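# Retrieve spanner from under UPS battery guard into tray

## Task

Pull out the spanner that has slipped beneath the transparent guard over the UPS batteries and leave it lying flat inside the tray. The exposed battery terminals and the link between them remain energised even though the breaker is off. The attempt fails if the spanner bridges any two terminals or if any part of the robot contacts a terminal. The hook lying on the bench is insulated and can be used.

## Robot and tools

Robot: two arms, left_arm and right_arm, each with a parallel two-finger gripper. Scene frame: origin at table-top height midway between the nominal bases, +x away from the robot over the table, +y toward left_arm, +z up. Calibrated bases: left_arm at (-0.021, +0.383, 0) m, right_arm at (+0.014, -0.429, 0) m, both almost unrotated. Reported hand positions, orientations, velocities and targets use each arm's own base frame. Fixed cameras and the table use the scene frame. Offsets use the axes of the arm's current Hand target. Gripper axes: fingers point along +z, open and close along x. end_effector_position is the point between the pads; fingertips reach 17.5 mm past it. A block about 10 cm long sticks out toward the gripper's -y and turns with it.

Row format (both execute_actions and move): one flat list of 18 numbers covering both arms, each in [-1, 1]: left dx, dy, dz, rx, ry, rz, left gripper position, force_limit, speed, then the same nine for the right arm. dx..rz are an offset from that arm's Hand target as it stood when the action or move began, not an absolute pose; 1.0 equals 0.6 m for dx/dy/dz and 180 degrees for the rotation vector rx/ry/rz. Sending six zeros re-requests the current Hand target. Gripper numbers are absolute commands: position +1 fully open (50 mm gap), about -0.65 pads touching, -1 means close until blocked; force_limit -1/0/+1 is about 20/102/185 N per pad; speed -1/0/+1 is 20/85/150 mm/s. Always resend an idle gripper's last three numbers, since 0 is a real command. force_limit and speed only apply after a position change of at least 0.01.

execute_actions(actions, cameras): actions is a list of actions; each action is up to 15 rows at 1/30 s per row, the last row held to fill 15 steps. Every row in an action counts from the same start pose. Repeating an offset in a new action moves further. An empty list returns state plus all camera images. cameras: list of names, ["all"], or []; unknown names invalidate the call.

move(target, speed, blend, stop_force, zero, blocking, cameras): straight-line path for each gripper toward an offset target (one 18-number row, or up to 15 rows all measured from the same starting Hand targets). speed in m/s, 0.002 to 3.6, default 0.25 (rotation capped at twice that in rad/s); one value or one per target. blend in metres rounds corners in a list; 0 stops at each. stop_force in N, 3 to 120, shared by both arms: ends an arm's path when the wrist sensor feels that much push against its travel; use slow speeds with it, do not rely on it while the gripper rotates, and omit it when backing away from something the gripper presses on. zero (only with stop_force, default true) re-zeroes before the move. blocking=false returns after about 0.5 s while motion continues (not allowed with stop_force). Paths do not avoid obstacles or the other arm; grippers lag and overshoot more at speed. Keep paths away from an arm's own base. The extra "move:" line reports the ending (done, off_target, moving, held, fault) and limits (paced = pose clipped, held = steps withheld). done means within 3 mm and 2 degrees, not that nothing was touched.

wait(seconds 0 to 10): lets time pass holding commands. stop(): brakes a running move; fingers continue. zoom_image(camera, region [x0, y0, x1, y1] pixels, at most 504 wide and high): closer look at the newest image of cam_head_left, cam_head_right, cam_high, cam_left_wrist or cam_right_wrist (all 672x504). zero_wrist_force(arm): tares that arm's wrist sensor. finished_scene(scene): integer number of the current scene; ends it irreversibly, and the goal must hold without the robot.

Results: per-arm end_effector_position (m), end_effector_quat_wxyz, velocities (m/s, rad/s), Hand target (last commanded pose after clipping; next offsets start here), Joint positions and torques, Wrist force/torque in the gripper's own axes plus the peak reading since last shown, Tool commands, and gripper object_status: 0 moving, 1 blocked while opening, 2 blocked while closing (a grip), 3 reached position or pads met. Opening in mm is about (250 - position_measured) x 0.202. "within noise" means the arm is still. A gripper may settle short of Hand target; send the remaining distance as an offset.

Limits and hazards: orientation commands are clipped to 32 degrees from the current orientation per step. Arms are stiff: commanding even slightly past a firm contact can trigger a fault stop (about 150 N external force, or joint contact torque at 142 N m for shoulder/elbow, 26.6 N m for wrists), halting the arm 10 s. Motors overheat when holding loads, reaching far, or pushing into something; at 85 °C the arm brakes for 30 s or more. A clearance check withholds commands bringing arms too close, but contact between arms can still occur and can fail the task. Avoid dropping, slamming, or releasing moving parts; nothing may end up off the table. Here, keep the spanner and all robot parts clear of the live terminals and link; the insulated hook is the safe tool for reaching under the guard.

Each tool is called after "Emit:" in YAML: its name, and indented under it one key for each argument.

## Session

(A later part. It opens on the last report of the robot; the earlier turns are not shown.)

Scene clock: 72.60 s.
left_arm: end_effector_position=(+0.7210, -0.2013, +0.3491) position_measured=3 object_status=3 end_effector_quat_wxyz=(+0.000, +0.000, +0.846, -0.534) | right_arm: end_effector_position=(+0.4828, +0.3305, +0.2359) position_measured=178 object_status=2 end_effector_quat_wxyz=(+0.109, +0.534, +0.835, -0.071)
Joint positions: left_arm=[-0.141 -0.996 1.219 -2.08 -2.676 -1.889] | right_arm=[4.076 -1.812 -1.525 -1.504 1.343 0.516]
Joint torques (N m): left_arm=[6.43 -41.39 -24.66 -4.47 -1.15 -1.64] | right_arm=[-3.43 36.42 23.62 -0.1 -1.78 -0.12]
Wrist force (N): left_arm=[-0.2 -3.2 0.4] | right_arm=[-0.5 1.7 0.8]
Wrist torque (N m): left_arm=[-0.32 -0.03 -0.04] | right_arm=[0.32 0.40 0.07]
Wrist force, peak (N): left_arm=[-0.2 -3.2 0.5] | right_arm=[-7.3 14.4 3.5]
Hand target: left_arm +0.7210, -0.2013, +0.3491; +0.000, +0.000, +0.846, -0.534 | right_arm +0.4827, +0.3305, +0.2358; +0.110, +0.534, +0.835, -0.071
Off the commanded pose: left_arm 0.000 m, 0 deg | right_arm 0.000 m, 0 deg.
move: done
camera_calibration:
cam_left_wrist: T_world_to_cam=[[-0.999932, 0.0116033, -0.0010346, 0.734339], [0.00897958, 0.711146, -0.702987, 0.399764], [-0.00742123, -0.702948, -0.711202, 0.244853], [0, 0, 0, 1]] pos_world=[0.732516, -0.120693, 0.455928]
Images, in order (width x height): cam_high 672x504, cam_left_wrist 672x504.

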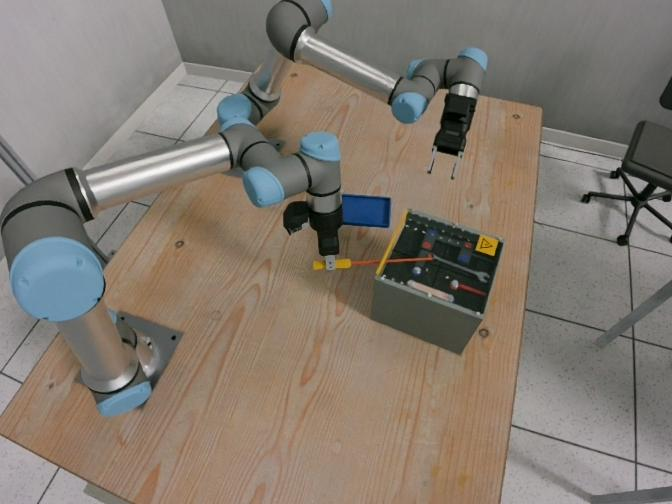

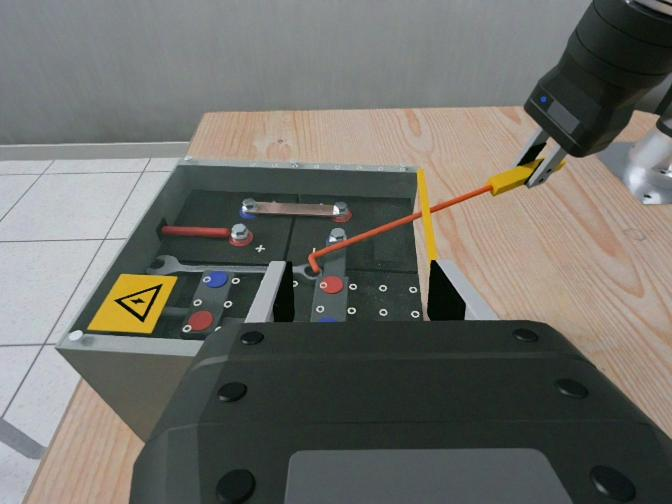

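Emit:
zoom_image:
  camera: "cam_high"
  region: [400, 220, 450, 280]

Scaled by 8.400 from the camera's 672x504 image, which has a finer 960x720 frame.

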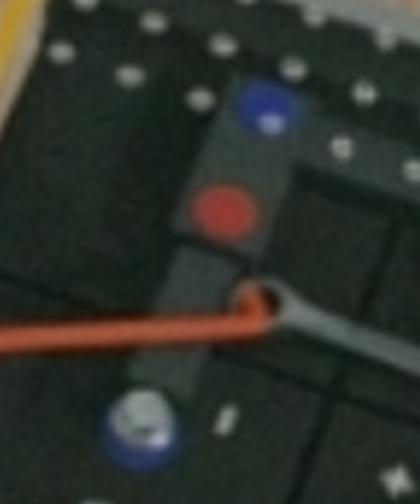

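Emit:
move:
  target: [0,0,0,0,0,0,1,1,1,0.0238,0.004,-0.008,0,-0.2222,0,-0.95,0.4,-0.5]
  speed: 0.1
  cameras: ["cam_left_wrist","cam_high"]

Emit:
zoom_image:
  camera: "cam_left_wrist"
  region: [280, 200, 380, 290]

Emit:
zoom_image:
  camera: "cam_high"
  region: [400, 220, 450, 280]

Scene clock: 77.07 s.
left_arm: end_effector_position=(+0.7210, -0.2013, +0.3491) position_measured=3 object_status=3 end_effector_quat_wxyz=(+0.000, +0.000, +0.846, -0.534) | right_arm: end_effector_position=(+0.4785, +0.3453, +0.2367) position_measured=178 object_status=2 end_effector_quat_wxyz=(+0.389, +0.478, +0.748, -0.249)
Joint positions: left_arm=[-0.141 -0.996 1.219 -2.08 -2.676 -1.889] | right_arm=[4.288 -2.048 -1.316 -2.1 0.903 0.984]
Joint torques (N m): left_arm=[7.28 -41.66 -25.42 -4.5 -1.37 -1.77] | right_arm=[-12.24 54.99 20.64 2.11 -1.24 -0.35]
Wrist force (N): left_arm=[-0.1 -3.1 0.5] | right_arm=[2.1 2.1 3.2]
Wrist torque (N m): left_arm=[-0.30 -0.05 -0.04] | right_arm=[0.58 0.86 -0.26]
Wrist force, peak (N): left_arm=[0.0 -3.3 0.4] | right_arm=[1.8 2.2 3.6]
Hand target: left_arm +0.7210, -0.2013, +0.3491; +0.000, +0.000, +0.846, -0.534 | right_arm +0.4786, +0.3451, +0.2368; +0.389, +0.478, +0.747, -0.249
Off the commanded pose: left_arm 0.000 m, 0 deg | right_arm 0.000 m, 0 deg.
move: done
camera_calibration:
cam_left_wrist: T_world_to_cam=[[-0.999932, 0.0116033, -0.0010346, 0.734339], [0.00897958, 0.711146, -0.702987, 0.399764], [-0.00742123, -0.702948, -0.711202, 0.244853], [0, 0, 0, 1]] pos_world=[0.732516, -0.120693, 0.455928]
Images, in order (width x height): cam_high 672x504, cam_left_wrist 672x504.

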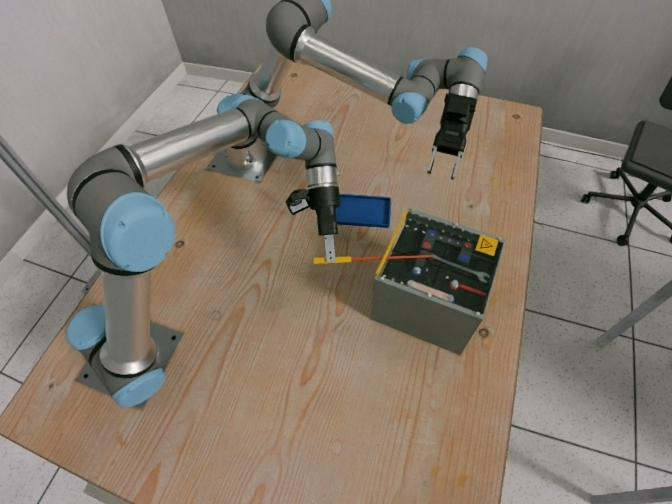

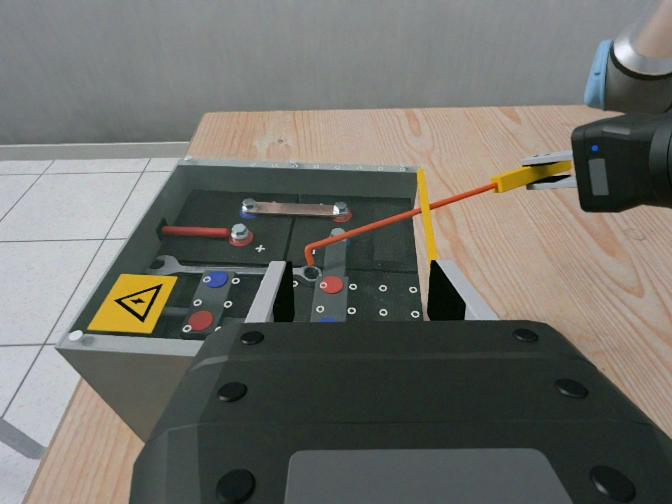

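Scaled by 5.040 from the camera's 672x504 image, which has a finer 960x720 frame.

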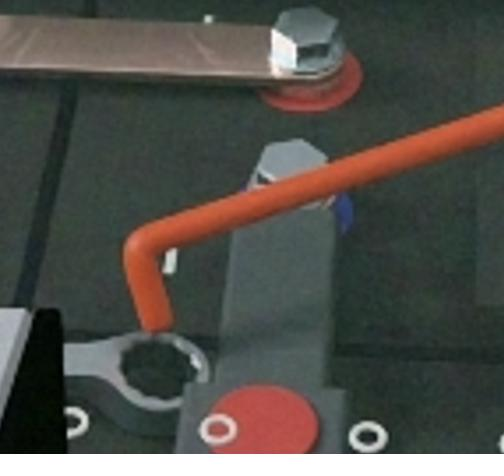

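Scaled by 8.400 from the camera's 672x504 image, which has a finer 960x720 frame.

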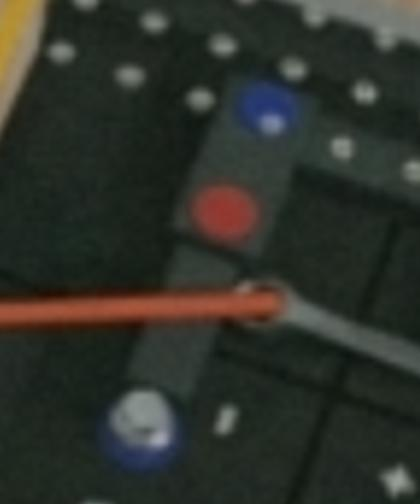

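Emit:
move:
  target:
    - [0,0,0,0,0,0,1,1,1,0.0157,0,0.011,0,0,0,-0.95,0.4,-0.5]
    - [0,0,0,0,0,0,1,1,1,0.0125,0.013,0.0157,0,0,0,-0.95,0.4,-0.5]
  speed: 0.02
  stop_force: 6
  cameras: ["cam_left_wrist","cam_high"]

Emit:
zoom_image:
  camera: "cam_left_wrist"
  region: [280, 200, 380, 290]

Emit:
zoom_image:
  camera: "cam_high"
  region: [400, 220, 450, 280]

Scene clock: 79.33 s.
left_arm: end_effector_position=(+0.7210, -0.2013, +0.3491) position_measured=3 object_status=3 end_effector_quat_wxyz=(+0.000, +0.000, +0.846, -0.534) | right_arm: end_effector_position=(+0.4861, +0.3453, +0.2252) position_measured=178 object_status=2 end_effector_quat_wxyz=(+0.389, +0.478, +0.747, -0.249)
Joint positions: left_arm=[-0.141 -0.996 1.219 -2.08 -2.676 -1.889] | right_arm=[4.277 -2.065 -1.322 -2.071 0.896 0.974]
Joint torques (N m): left_arm=[6.67 -41.26 -24.88 -4.54 -1.29 -1.71] | right_arm=[10.78 55.37 26.02 -1.62 -0.18 1.49]
Wrist force (N): left_arm=[-0.3 -3.0 0.4] | right_arm=[-0.1 -1.1 -0.6]
Wrist torque (N m): left_arm=[-0.28 -0.02 -0.03] | right_arm=[-0.20 0.90 -0.23]
Wrist force, peak (N): left_arm=[-0.2 -3.2 0.4] | right_arm=[1.1 -4.8 -1.4]
Hand target: left_arm +0.7210, -0.2013, +0.3491; +0.000, +0.000, +0.846, -0.534 | right_arm +0.4861, +0.3453, +0.2252; +0.389, +0.478, +0.748, -0.249 (not the last commanded pose)
Off the commanded pose: left_arm 0.000 m, 0 deg | right_arm 0.001 m, 0 deg.
move: contact (right_arm); path passed 1 of 2 targets
camera_calibration:
cam_left_wrist: T_world_to_cam=[[-0.999932, 0.0116033, -0.0010346, 0.734339], [0.00897958, 0.711146, -0.702987, 0.399764], [-0.00742123, -0.702948, -0.711202, 0.244853], [0, 0, 0, 1]] pos_world=[0.732516, -0.120693, 0.455928]
Images, in order (width x height): cam_high 672x504, cam_left_wrist 672x504.

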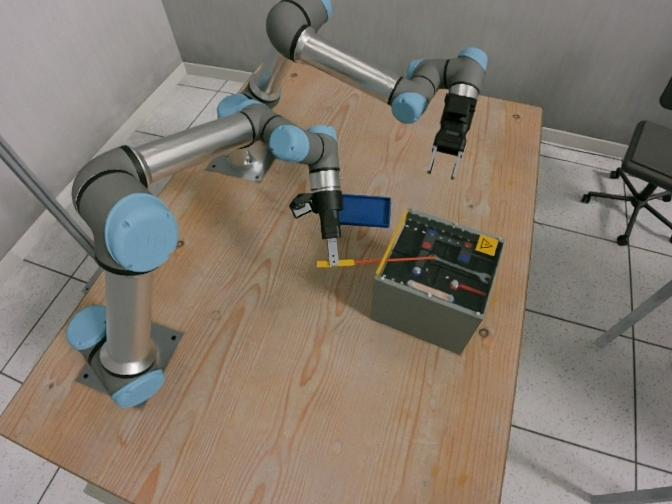

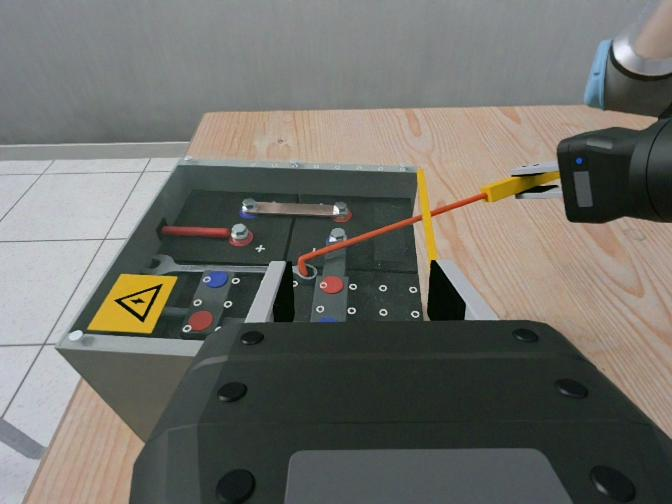

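Scaled by 5.040 from the camera's 672x504 image, which has a finer 960x720 frame.

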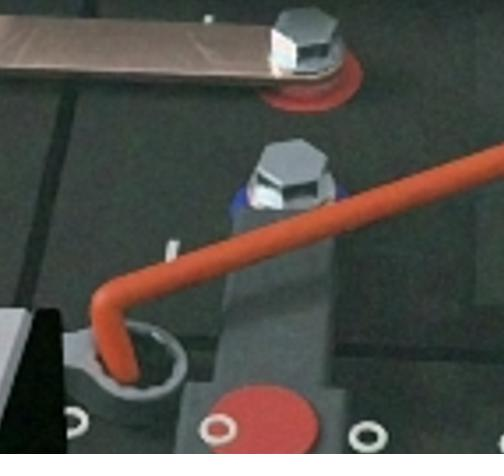

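Scaled by 8.400 from the camera's 672x504 image, which has a finer 960x720 frame.

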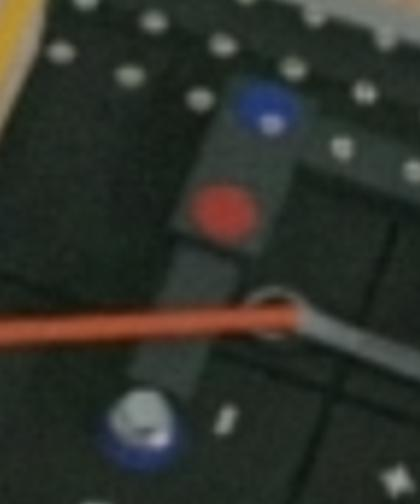

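Emit:
move:
  target: [0,0,0,0,0,0,1,1,1,-0.0255,-0.003,0.0098,0,0.2222,0,-0.95,0.4,-0.5]
  speed: 0.1
  cameras: ["cam_left_wrist","cam_high"]

Emit:
zoom_image:
  camera: "cam_left_wrist"
  region: [280, 200, 380, 290]

Emit:
zoom_image:
  camera: "cam_high"
  region: [400, 220, 450, 280]

Scene clock: 83.40 s.
left_arm: end_effector_position=(+0.7210, -0.2013, +0.3491) position_measured=3 object_status=3 end_effector_quat_wxyz=(+0.000, +0.000, +0.846, -0.534) | right_arm: end_effector_position=(+0.4902, +0.3321, +0.2344) position_measured=178 object_status=2 end_effector_quat_wxyz=(+0.110, +0.534, +0.835, -0.071)
Joint positions: left_arm=[-0.141 -0.996 1.219 -2.08 -2.676 -1.889] | right_arm=[4.068 -1.829 -1.508 -1.502 1.342 0.508]
Joint torques (N m): left_arm=[7.46 -42.74 -24.55 -4.45 -1.31 -1.71] | right_arm=[11.5 24.6 37.1 0.31 0.34 1.81]
Wrist force (N): left_arm=[-0.2 -2.9 0.3] | right_arm=[-0.8 1.5 1.1]
Wrist torque (N m): left_arm=[-0.28 -0.03 -0.04] | right_arm=[0.30 0.45 -0.04]
Wrist force, peak (N): left_arm=[-0.1 -3.2 0.4] | right_arm=[-1.1 2.2 0.0]
Hand target: left_arm +0.7210, -0.2013, +0.3491; +0.000, +0.000, +0.846, -0.534 | right_arm +0.4902, +0.3322, +0.2344; +0.109, +0.534, +0.835, -0.071
Off the commanded pose: left_arm 0.000 m, 0 deg | right_arm 0.000 m, 0 deg.
move: done
camera_calibration:
cam_left_wrist: T_world_to_cam=[[-0.999932, 0.0116033, -0.0010346, 0.734339], [0.00897958, 0.711146, -0.702987, 0.399764], [-0.00742123, -0.702948, -0.711202, 0.244853], [0, 0, 0, 1]] pos_world=[0.732516, -0.120693, 0.455928]
Images, in order (width x height): cam_high 672x504, cam_left_wrist 672x504.

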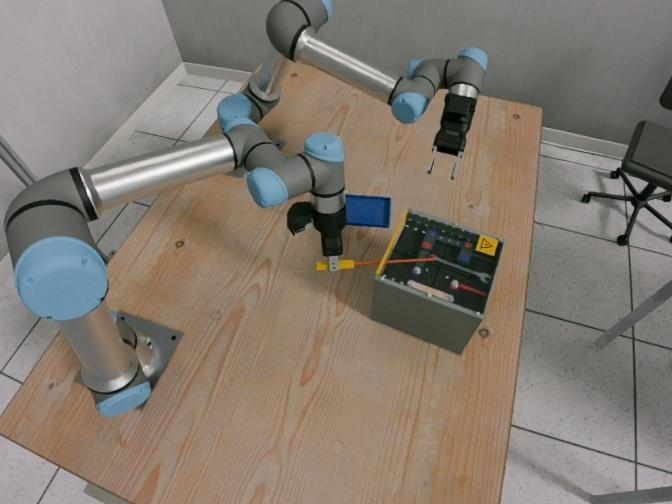

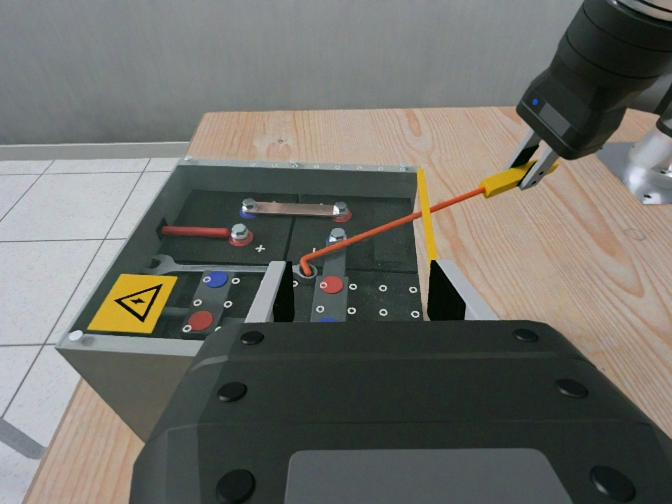

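Scaled by 5.040 from the camera's 672x504 image, which has a finer 960x720 frame.

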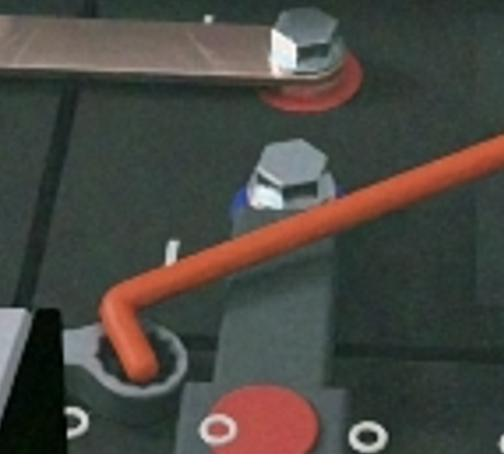

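Scaled by 8.400 from the camera's 672x504 image, which has a finer 960x720 frame.

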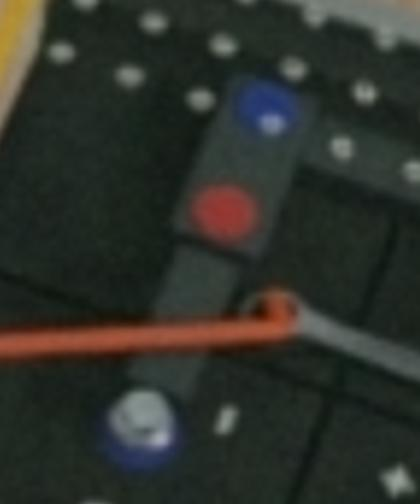

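Emit:
move:
  target:
    - [0,0,0,0,0,0,1,1,1,0.0275,0,0.0102,0,-0.2222,0,-0.95,0.4,-0.5]
    - [0,0,0,0,0,0,1,1,1,0.0295,0,0.0174,0,-0.2222,0,-0.95,0.4,-0.5]
    - [0,0,0,0,0,0,1,1,1,0.0019,0,0.0072,0,0,0,-0.95,0.4,-0.5]
  speed: [0.1,0.02,0.08]
  cameras: ["cam_left_wrist","cam_high"]

Emit:
zoom_image:
  camera: "cam_left_wrist"
  region: [280, 200, 380, 290]

Emit:
zoom_image:
  camera: "cam_high"
  region: [400, 220, 450, 280]

Scene clock: 92.40 s.
left_arm: end_effector_position=(+0.7210, -0.2013, +0.3491) position_measured=3 object_status=3 end_effector_quat_wxyz=(+0.000, +0.000, +0.846, -0.534) | right_arm: end_effector_position=(+0.4902, +0.3320, +0.2300) position_measured=178 object_status=2 end_effector_quat_wxyz=(+0.110, +0.534, +0.835, -0.071) end_effector_velocity=(-0.001, -0.001, +0.000) end_effector_angular_velocity=(-0.006, +0.001, -0.001)
Joint positions: left_arm=[-0.141 -0.996 1.219 -2.08 -2.676 -1.889] | right_arm=[4.067 -1.831 -1.517 -1.491 1.342 0.508]
Joint velocities: left_arm=[within noise] | right_arm=[0.002 -0.001 0.001 -0.006 -0.003 0.003]
Joint torques (N m): left_arm=[4.8 -42.75 -23.96 -4.49 -1.37 -1.87] | right_arm=[12.23 23.61 36.09 -0.77 -1.57 2.1]
Wrist force (N): left_arm=[-0.1 -3.1 0.6] | right_arm=[-1.6 1.3 -1.0]
Wrist torque (N m): left_arm=[-0.29 -0.06 -0.04] | right_arm=[-0.13 0.44 0.15]
Wrist force, peak (N): left_arm=[0.0 -3.2 0.5] | right_arm=[-2.2 -5.2 -2.5]
Hand target: left_arm +0.7210, -0.2013, +0.3491; +0.000, +0.000, +0.846, -0.534 | right_arm +0.4902, +0.3322, +0.2299; +0.109, +0.534, +0.835, -0.071
Off the commanded pose: left_arm 0.000 m, 0 deg | right_arm 0.000 m, 0 deg.
move: done
camera_calibration:
cam_left_wrist: T_world_to_cam=[[-0.999932, 0.0116033, -0.0010346, 0.734339], [0.00897958, 0.711146, -0.702987, 0.399764], [-0.00742123, -0.702948, -0.711202, 0.244853], [0, 0, 0, 1]] pos_world=[0.732516, -0.120693, 0.455928]
Images, in order (width x height): cam_high 672x504, cam_left_wrist 672x504.

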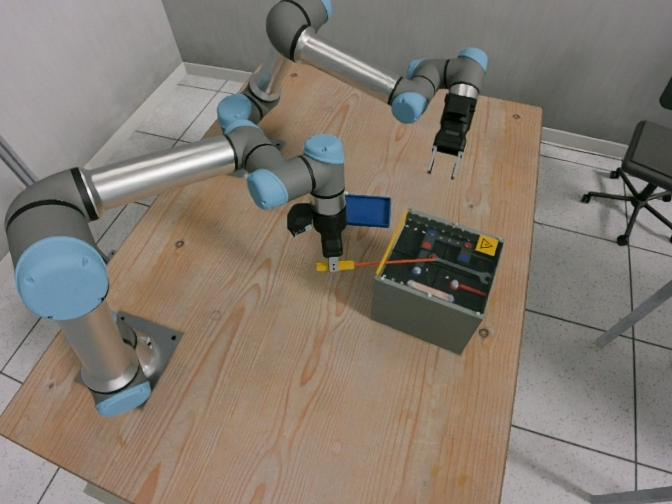

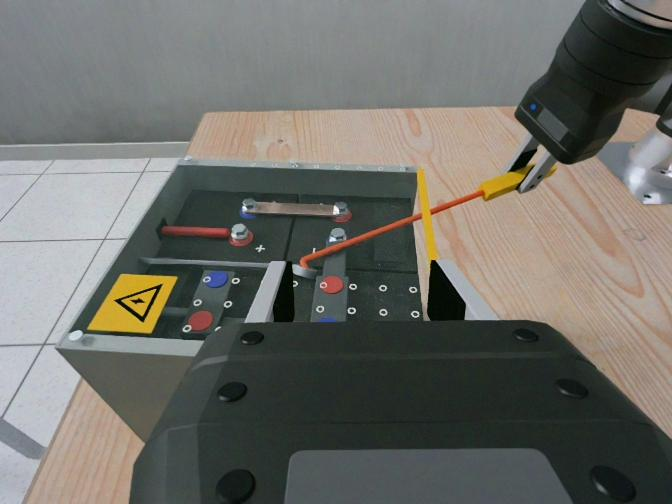

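Scaled by 5.040 from the camera's 672x504 image, which has a finer 960x720 frame.

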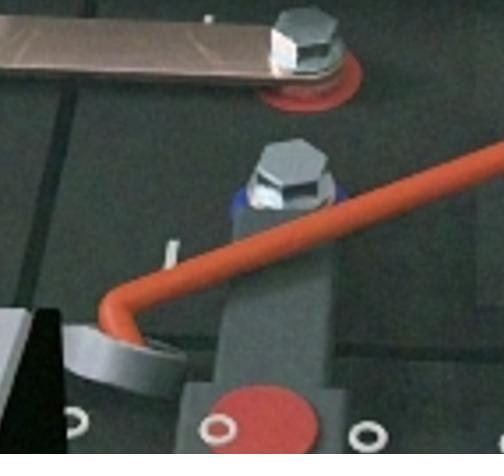

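Scaled by 8.400 from the camera's 672x504 image, which has a finer 960x720 frame.

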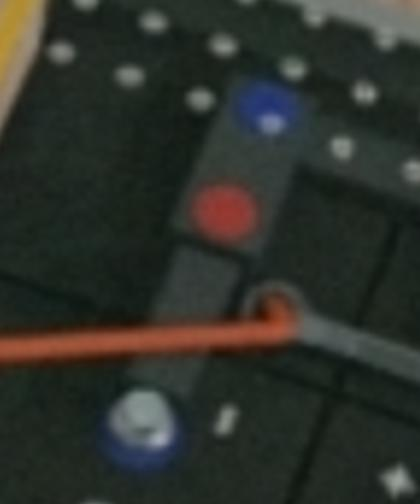

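Emit:
move:
  target: [0,0,0,0,0,0,1,1,1,-0.0043,0,-0.016,0,0,0,-0.95,0.4,-0.5]
  speed: 0.02
  cameras: ["cam_left_wrist","cam_high"]

Emit:
zoom_image:
  camera: "cam_left_wrist"
  region: [280, 200, 380, 290]

Emit:
zoom_image:
  camera: "cam_high"
  region: [400, 220, 450, 280]

Scene clock: 93.33 s.
left_arm: end_effector_position=(+0.7210, -0.2013, +0.3491) position_measured=3 object_status=3 end_effector_quat_wxyz=(+0.000, +0.000, +0.846, -0.534) | right_arm: end_effector_position=(+0.4902, +0.3321, +0.2400) position_measured=178 object_status=2 end_effector_quat_wxyz=(+0.109, +0.534, +0.835, -0.071)
Joint positions: left_arm=[-0.141 -0.996 1.219 -2.08 -2.676 -1.889] | right_arm=[4.068 -1.826 -1.497 -1.516 1.342 0.508]
Joint torques (N m): left_arm=[6.51 -42.65 -23.07 -4.47 -1.34 -1.66] | right_arm=[10.89 37.93 22.44 5.2 0.3 0.55]
Wrist force (N): left_arm=[-0.2 -3.1 0.4] | right_arm=[-0.9 1.6 0.8]
Wrist torque (N m): left_arm=[-0.30 -0.04 -0.04] | right_arm=[0.30 0.47 -0.04]
Wrist force, peak (N): left_arm=[-0.1 -3.2 0.5] | right_arm=[-2.1 1.2 -0.9]
Hand target: left_arm +0.7210, -0.2013, +0.3491; +0.000, +0.000, +0.846, -0.534 | right_arm +0.4902, +0.3322, +0.2399; +0.109, +0.534, +0.835, -0.071
Off the commanded pose: left_arm 0.000 m, 0 deg | right_arm 0.000 m, 0 deg.
move: done
camera_calibration:
cam_left_wrist: T_world_to_cam=[[-0.999932, 0.0116033, -0.0010346, 0.734339], [0.00897958, 0.711146, -0.702987, 0.399764], [-0.00742123, -0.702948, -0.711202, 0.244853], [0, 0, 0, 1]] pos_world=[0.732516, -0.120693, 0.455928]
Images, in order (width x height): cam_high 672x504, cam_left_wrist 672x504.

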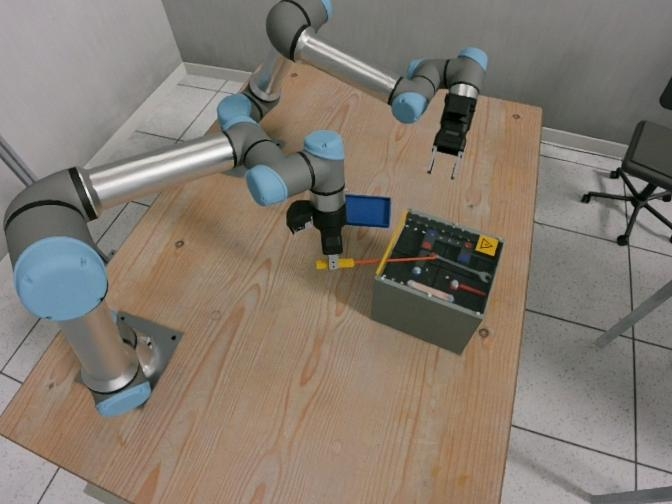

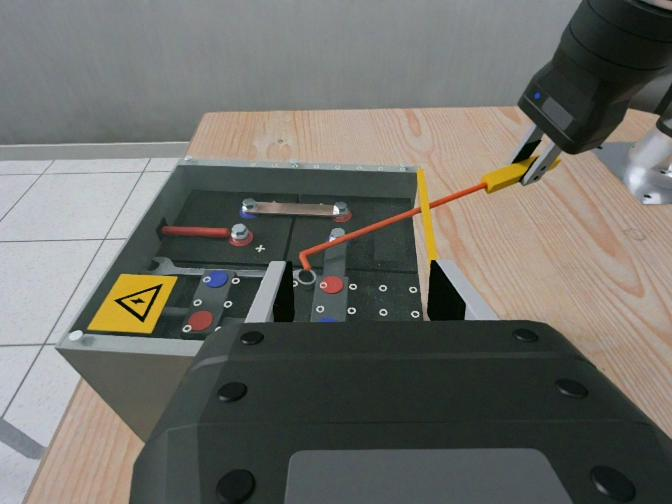

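Scaled by 5.040 from the camera's 672x504 image, which has a finer 960x720 frame.

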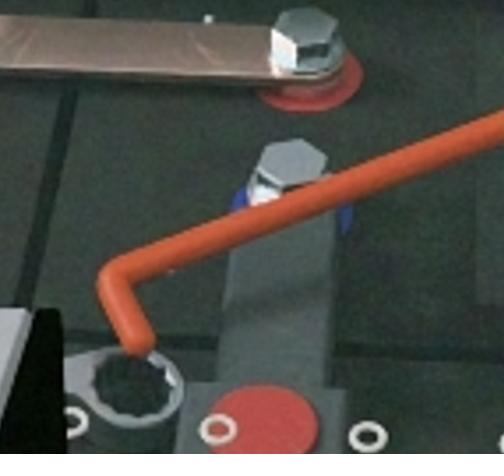

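Scaled by 8.400 from the camera's 672x504 image, which has a finer 960x720 frame.

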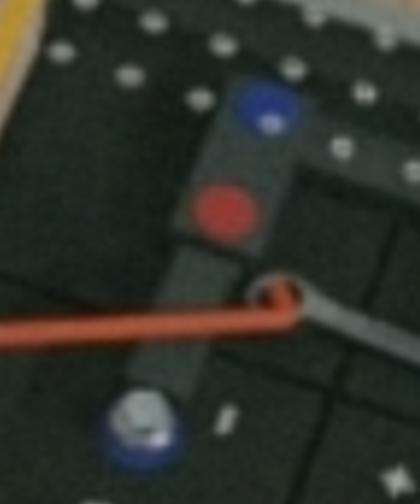

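Emit:
move:
  target:
    - [0,0,0,0,0,0,1,1,1,0.0355,0.002,0.008,0,-0.2222,0,-0.95,0.4,-0.5]
    - [0,0,0,0,0,0,1,1,1,0.04,0.002,0.0248,0,-0.2222,0,-0.95,0.4,-0.5]
    - [0,0,0,0,0,0,1,1,1,0.0125,0.002,0.0147,0,0,0,-0.95,0.4,-0.5]
    - [0,0,0,0,0,0,1,1,1,-0.0168,0.002,0.0185,0,0.2222,0,-0.95,0.4,-0.5]
  speed: [0.2,0.03,0.15,0.15]
  cameras: ["cam_left_wrist","cam_high"]

Emit:
zoom_image:
  camera: "cam_left_wrist"
  region: [280, 200, 380, 290]

Emit:
zoom_image:
  camera: "cam_high"
  region: [400, 220, 450, 280]

Scene clock: 101.33 s.
left_arm: end_effector_position=(+0.7210, -0.2013, +0.3491) position_measured=3 object_status=3 end_effector_quat_wxyz=(+0.000, +0.000, +0.846, -0.534) | right_arm: end_effector_position=(+0.4966, +0.3212, +0.2316) position_measured=178 object_status=2 end_effector_quat_wxyz=(-0.183, +0.526, +0.822, +0.116)
Joint positions: left_arm=[-0.141 -0.996 1.219 -2.08 -2.676 -1.889] | right_arm=[3.759 -1.803 -1.645 -1.181 2 0.203]
Joint torques (N m): left_arm=[4.32 -41.29 -22.57 -4.46 -1.21 -1.78] | right_arm=[6.05 46.31 36.46 0.42 2.57 1.55]
Wrist force (N): left_arm=[0.0 -3.1 0.4] | right_arm=[-0.4 0.4 0.7]
Wrist torque (N m): left_arm=[-0.29 -0.07 -0.04] | right_arm=[0.10 0.10 0.03]
Wrist force, peak (N): left_arm=[-0.3 -3.3 0.6] | right_arm=[-1.8 -3.8 -1.6]
Hand target: left_arm +0.7210, -0.2013, +0.3491; +0.000, +0.000, +0.846, -0.534 | right_arm +0.4966, +0.3212, +0.2317; -0.183, +0.526, +0.822, +0.116
Off the commanded pose: left_arm 0.000 m, 0 deg | right_arm 0.000 m, 0 deg.
move: done
camera_calibration:
cam_left_wrist: T_world_to_cam=[[-0.999932, 0.0116033, -0.0010346, 0.734339], [0.00897958, 0.711146, -0.702987, 0.399764], [-0.00742123, -0.702948, -0.711202, 0.244853], [0, 0, 0, 1]] pos_world=[0.732516, -0.120693, 0.455928]
Images, in order (width x height): cam_high 672x504, cam_left_wrist 672x504.

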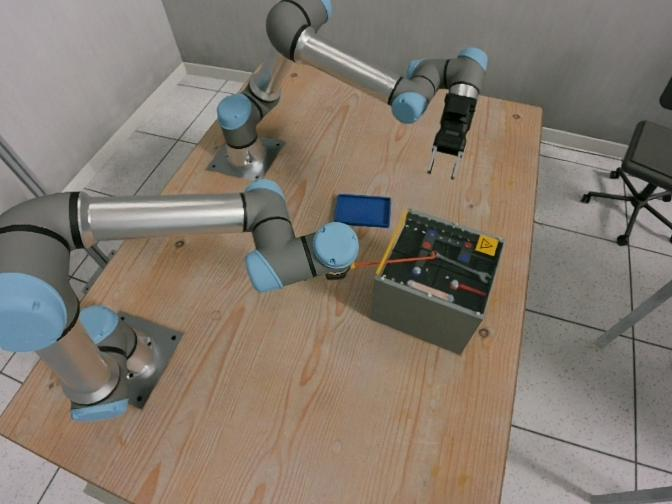

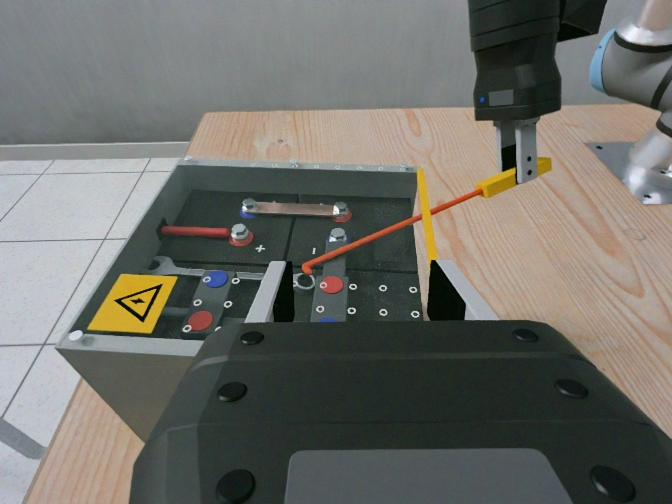

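Scaled by 5.040 from the camera's 672x504 image, which has a finer 960x720 frame.

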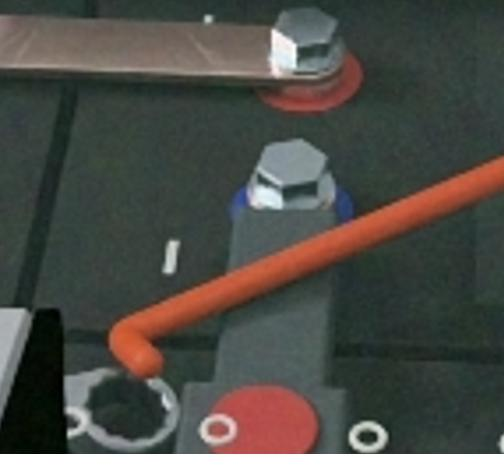

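Scaled by 8.400 from the camera's 672x504 image, which has a finer 960x720 frame.

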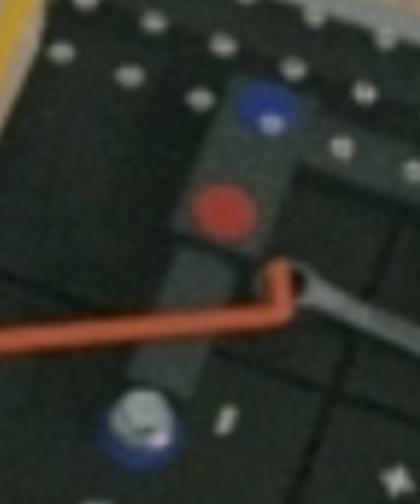

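Emit:
move:
  target:
    - [0,0,0,0,0,0,1,1,1,0.007,0,-0.0151,0,0,0,-0.95,0.4,-0.5]
    - [0,0,0,0,0,0,1,1,1,0.055,0.0065,0.0272,0,-0.4444,0,-0.95,0.4,-0.5]
  speed: [0.1,0.2]
  cameras: ["cam_left_wrist","cam_high"]

Emit:
zoom_image:
  camera: "cam_left_wrist"
  region: [280, 200, 380, 290]

Emit:
zoom_image:
  camera: "cam_high"
  region: [400, 220, 450, 280]

Scene clock: 106.50 s.
left_arm: end_effector_position=(+0.7210, -0.2013, +0.3491) position_measured=3 object_status=3 end_effector_quat_wxyz=(+0.000, +0.000, +0.846, -0.534) | right_arm: end_effector_position=(+0.4846, +0.3564, +0.2309) position_measured=178 object_status=2 end_effector_quat_wxyz=(+0.388, +0.478, +0.748, -0.249)
Joint positions: left_arm=[-0.141 -0.996 1.219 -2.08 -2.676 -1.889] | right_arm=[4.286 -2.082 -1.28 -2.101 0.902 0.983]
Joint torques (N m): left_arm=[5.23 -42.7 -22.68 -4.6 -1.23 -1.56] | right_arm=[-11.91 47.47 23.44 -1.42 -2.31 2.23]
Wrist force (N): left_arm=[-0.2 -3.1 0.5] | right_arm=[-0.3 2.6 1.3]
Wrist torque (N m): left_arm=[-0.30 -0.05 -0.04] | right_arm=[0.39 0.85 0.00]
Wrist force, peak (N): left_arm=[0.0 -3.3 0.4] | right_arm=[-0.1 3.0 1.3]
Hand target: left_arm +0.7210, -0.2013, +0.3491; +0.000, +0.000, +0.846, -0.534 | right_arm +0.4847, +0.3563, +0.2309; +0.389, +0.478, +0.748, -0.249
Off the commanded pose: left_arm 0.000 m, 0 deg | right_arm 0.000 m, 0 deg.
move: done
camera_calibration:
cam_left_wrist: T_world_to_cam=[[-0.999932, 0.0116033, -0.0010346, 0.734339], [0.00897958, 0.711146, -0.702987, 0.399764], [-0.00742123, -0.702948, -0.711202, 0.244853], [0, 0, 0, 1]] pos_world=[0.732516, -0.120693, 0.455928]
Images, in order (width x height): cam_high 672x504, cam_left_wrist 672x504.

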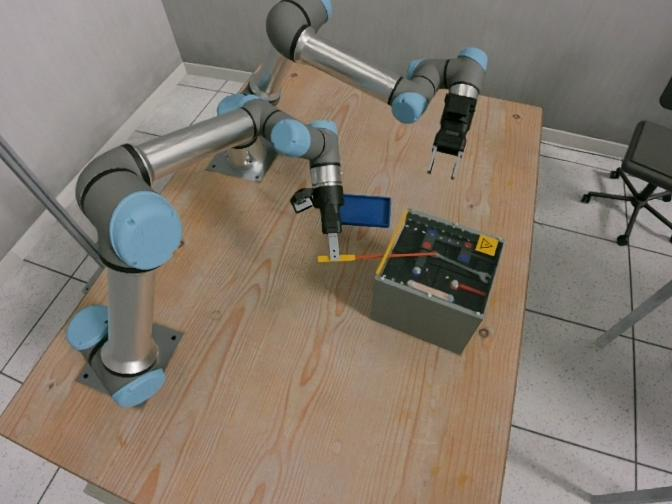

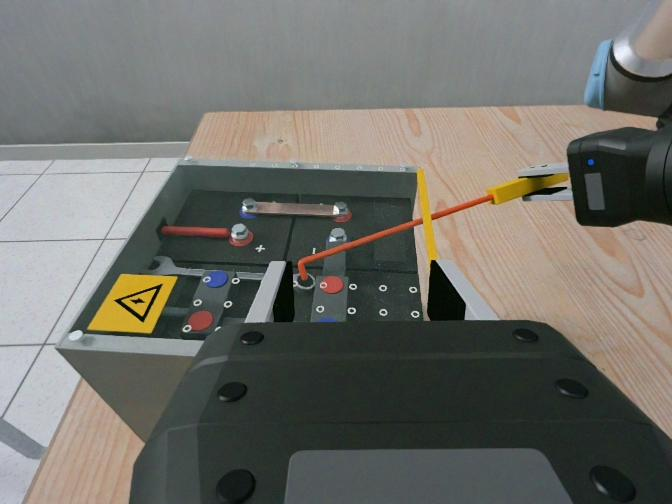

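Scaled by 5.040 from the camera's 672x504 image, which has a finer 960x720 frame.

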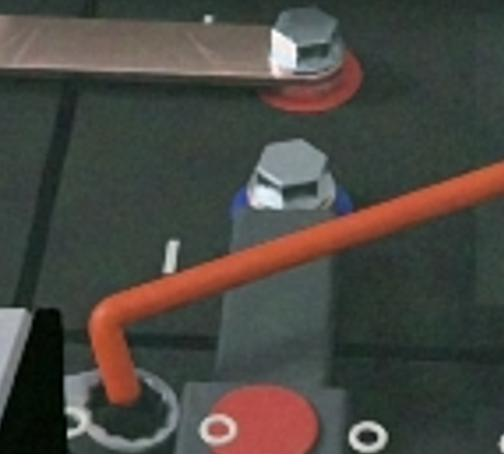

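Scaled by 8.400 from the camera's 672x504 image, which has a finer 960x720 frame.

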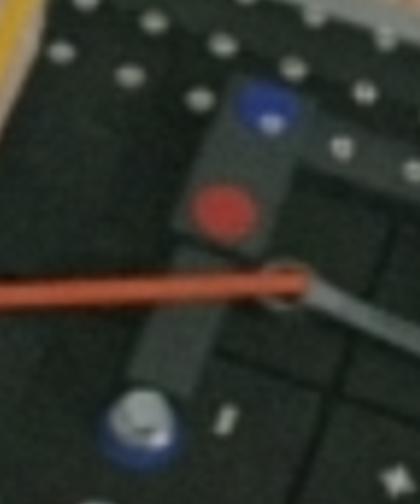

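Emit:
move:
  target:
    - [0,0,0,0,0,0,1,1,1,-0.0044,-0.0053,0.0063,0,0,0,-0.95,0.4,-0.5]
    - [0,0,0,0,0,0,1,1,1,0.01,-0.0053,0.0163,0,0,0,-0.95,0.4,-0.5]
    - [0,0,0,0,0,0,1,1,1,-0.0013,-0.0145,0.0325,0,0,0,-0.95,0.4,-0.5]
  speed: 0.04
  stop_force: 12
  cameras: ["cam_left_wrist","cam_high"]

Emit:
zoom_image:
  camera: "cam_left_wrist"
  region: [280, 200, 380, 290]

Emit:
zoom_image:
  camera: "cam_high"
  region: [400, 220, 450, 280]

Scene clock: 108.57 s.
left_arm: end_effector_position=(+0.7210, -0.2013, +0.3491) position_measured=3 object_status=3 end_effector_quat_wxyz=(+0.000, +0.000, +0.846, -0.534) | right_arm: end_effector_position=(+0.4836, +0.3377, +0.2204) position_measured=178 object_status=2 end_effector_quat_wxyz=(+0.389, +0.478, +0.748, -0.249)
Joint positions: left_arm=[-0.141 -0.996 1.219 -2.08 -2.676 -1.889] | right_arm=[4.275 -2.05 -1.358 -2.049 0.895 0.973]
Joint torques (N m): left_arm=[5.16 -42.37 -23.08 -4.55 -1.26 -1.69] | right_arm=[10.05 31.2 27.12 -1.57 -0.55 2.23]
Wrist force (N): left_arm=[-0.2 -2.9 0.3] | right_arm=[-0.2 -4.0 -1.3]
Wrist torque (N m): left_arm=[-0.27 -0.04 -0.04] | right_arm=[-0.37 0.86 -0.07]
Wrist force, peak (N): left_arm=[-0.2 -3.3 0.3] | right_arm=[1.0 -5.7 -1.4]
Hand target: left_arm +0.7210, -0.2013, +0.3491; +0.000, +0.000, +0.846, -0.534 | right_arm +0.4836, +0.3377, +0.2204; +0.389, +0.478, +0.748, -0.249
Off the commanded pose: left_arm 0.000 m, 0 deg | right_arm 0.000 m, 0 deg.
move: done
camera_calibration:
cam_left_wrist: T_world_to_cam=[[-0.999932, 0.0116033, -0.0010346, 0.734339], [0.00897958, 0.711146, -0.702987, 0.399764], [-0.00742123, -0.702948, -0.711202, 0.244853], [0, 0, 0, 1]] pos_world=[0.732516, -0.120693, 0.455928]
Images, in order (width x height): cam_high 672x504, cam_left_wrist 672x504.

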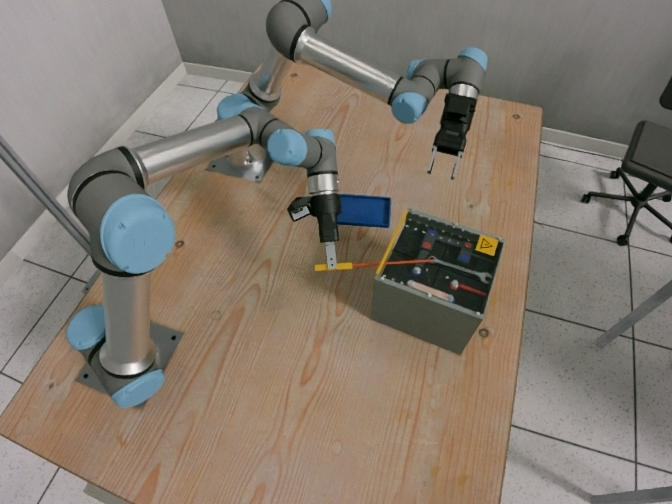

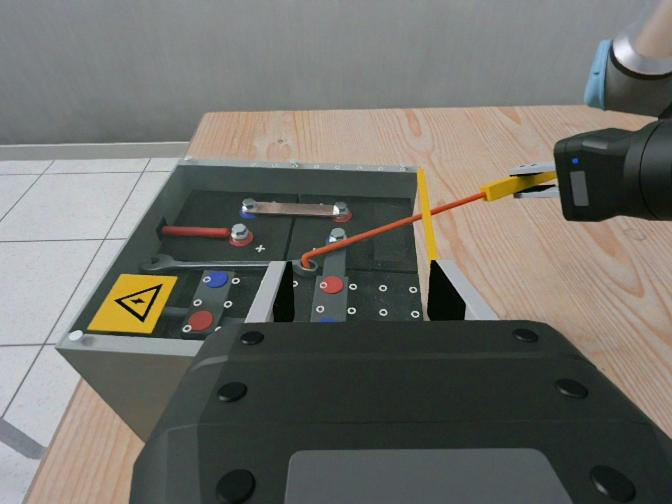

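Scaled by 5.040 from the camera's 672x504 image, which has a finer 960x720 frame.

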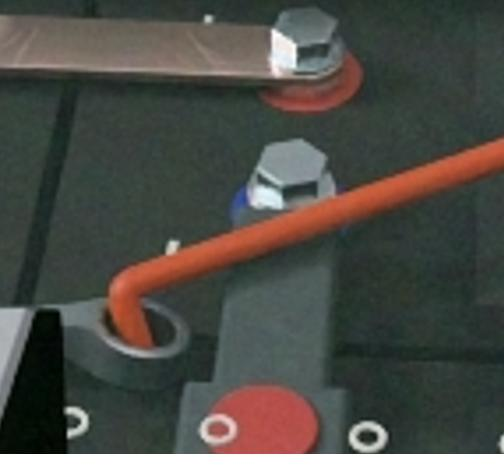

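Scaled by 8.400 from the camera's 672x504 image, which has a finer 960x720 frame.

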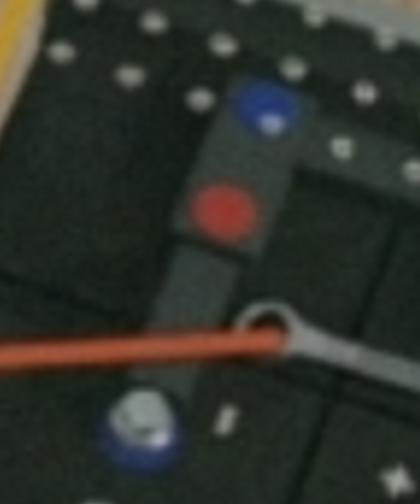

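Emit:
move:
  target: [0,0,0,0,0,0,1,1,1,-0.0276,0,0.01,0,0.2222,0,-0.95,0.4,-0.5]
  speed: 0.15

Emit:
move:
  target: [0,0,0,0,0,0,1,1,1,0.0082,-0.0181,-0.0022,0,0,0,-0.95,0.4,-0.5]
  speed: 0.02
  stop_force: 10
  cameras: ["cam_left_wrist","cam_high"]

Emit:
zoom_image:
  camera: "cam_left_wrist"
  region: [280, 200, 380, 290]

Emit:
zoom_image:
  camera: "cam_high"
  region: [400, 220, 450, 280]

Scene clock: 111.57 s.
left_arm: end_effector_position=(+0.7210, -0.2013, +0.3491) position_measured=3 object_status=3 end_effector_quat_wxyz=(+0.000, +0.000, +0.846, -0.534) | right_arm: end_effector_position=(+0.4897, +0.3245, +0.2305) position_measured=178 object_status=2 end_effector_quat_wxyz=(+0.110, +0.534, +0.835, -0.071)
Joint positions: left_arm=[-0.141 -0.996 1.219 -2.08 -2.676 -1.889] | right_arm=[4.06 -1.818 -1.532 -1.487 1.341 0.501]
Joint torques (N m): left_arm=[4.45 -43.14 -23.75 -4.5 -1.37 -1.38] | right_arm=[6.45 23.76 35.21 0.96 0.7 0.94]
Wrist force (N): left_arm=[-0.1 -3.0 0.4] | right_arm=[-0.4 0.4 -0.3]
Wrist torque (N m): left_arm=[-0.29 -0.05 -0.04] | right_arm=[-0.02 0.41 -0.08]
Wrist force, peak (N): left_arm=[-0.2 -3.3 0.4] | right_arm=[0.6 -5.2 -1.7]
Hand target: left_arm +0.7210, -0.2013, +0.3491; +0.000, +0.000, +0.846, -0.534 | right_arm +0.4897, +0.3246, +0.2305; +0.109, +0.534, +0.835, -0.071
Off the commanded pose: left_arm 0.000 m, 0 deg | right_arm 0.000 m, 0 deg.
move: done

Scene clock: 113.20 s.
left_arm: end_effector_position=(+0.7210, -0.2013, +0.3491) position_measured=3 object_status=3 end_effector_quat_wxyz=(+0.000, +0.000, +0.846, -0.534) | right_arm: end_effector_position=(+0.4788, +0.3247, +0.2305) position_measured=178 object_status=2 end_effector_quat_wxyz=(+0.110, +0.534, +0.835, -0.071)
Joint positions: left_arm=[-0.141 -0.996 1.219 -2.08 -2.676 -1.889] | right_arm=[4.076 -1.799 -1.556 -1.486 1.343 0.516]
Joint torques (N m): left_arm=[4.93 -42.66 -21.73 -4.55 -1.57 -1.72] | right_arm=[-11.4 22.05 26.51 0.99 -1.1 -0.76]
Wrist force (N): left_arm=[-0.2 -3.0 0.3] | right_arm=[-2.8 1.6 -0.7]
Wrist torque (N m): left_arm=[-0.28 -0.04 -0.04] | right_arm=[-0.08 0.45 0.50]
Wrist force, peak (N): left_arm=[-0.1 -3.2 0.4] | right_arm=[-3.3 12.3 0.1]
Hand target: left_arm +0.7210, -0.2013, +0.3491; +0.000, +0.000, +0.846, -0.534 | right_arm +0.4788, +0.3247, +0.2305; +0.110, +0.534, +0.835, -0.071 (not the last commanded pose)
Off the commanded pose: left_arm 0.000 m, 0 deg | right_arm 0.001 m, 0 deg.
move: contact (right_arm)
camera_calibration:
cam_left_wrist: T_world_to_cam=[[-0.999932, 0.0116033, -0.0010346, 0.734339], [0.00897958, 0.711146, -0.702987, 0.399764], [-0.00742123, -0.702948, -0.711202, 0.244853], [0, 0, 0, 1]] pos_world=[0.732516, -0.120693, 0.455928]
Images, in order (width x height): cam_high 672x504, cam_left_wrist 672x504.

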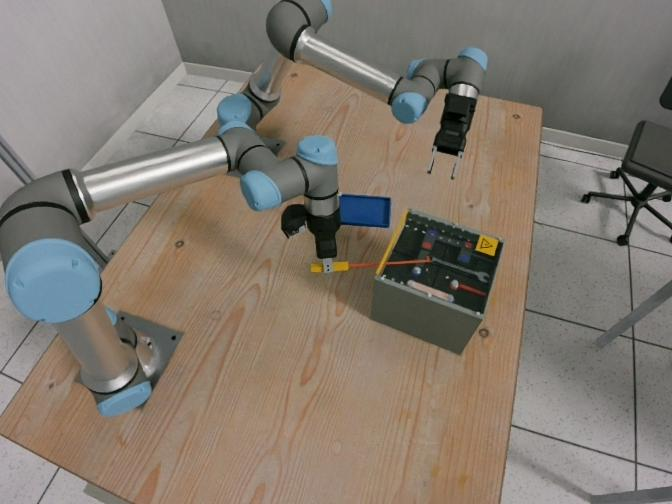

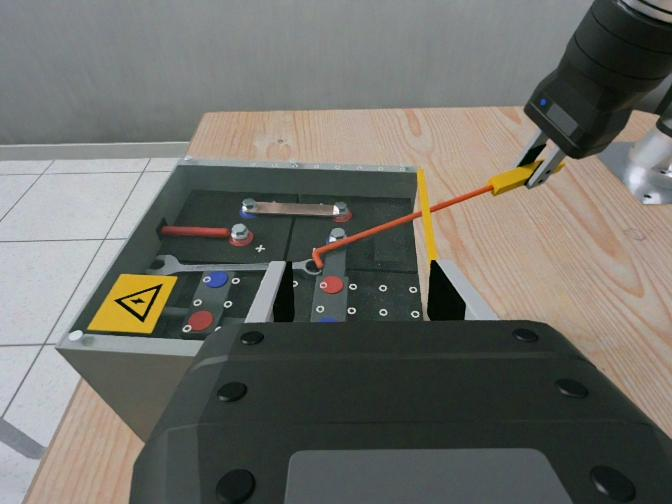

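Scaled by 5.040 from the camera's 672x504 image, which has a finer 960x720 frame.

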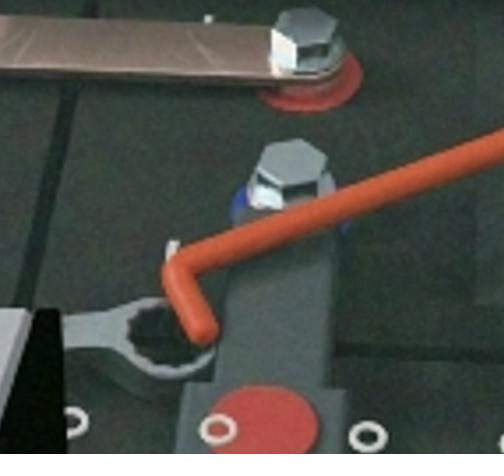

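Scaled by 8.400 from the camera's 672x504 image, which has a finer 960x720 frame.

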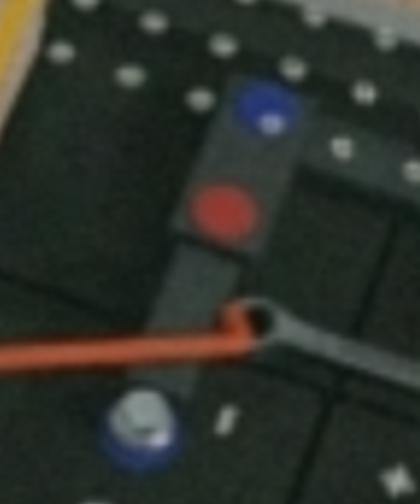

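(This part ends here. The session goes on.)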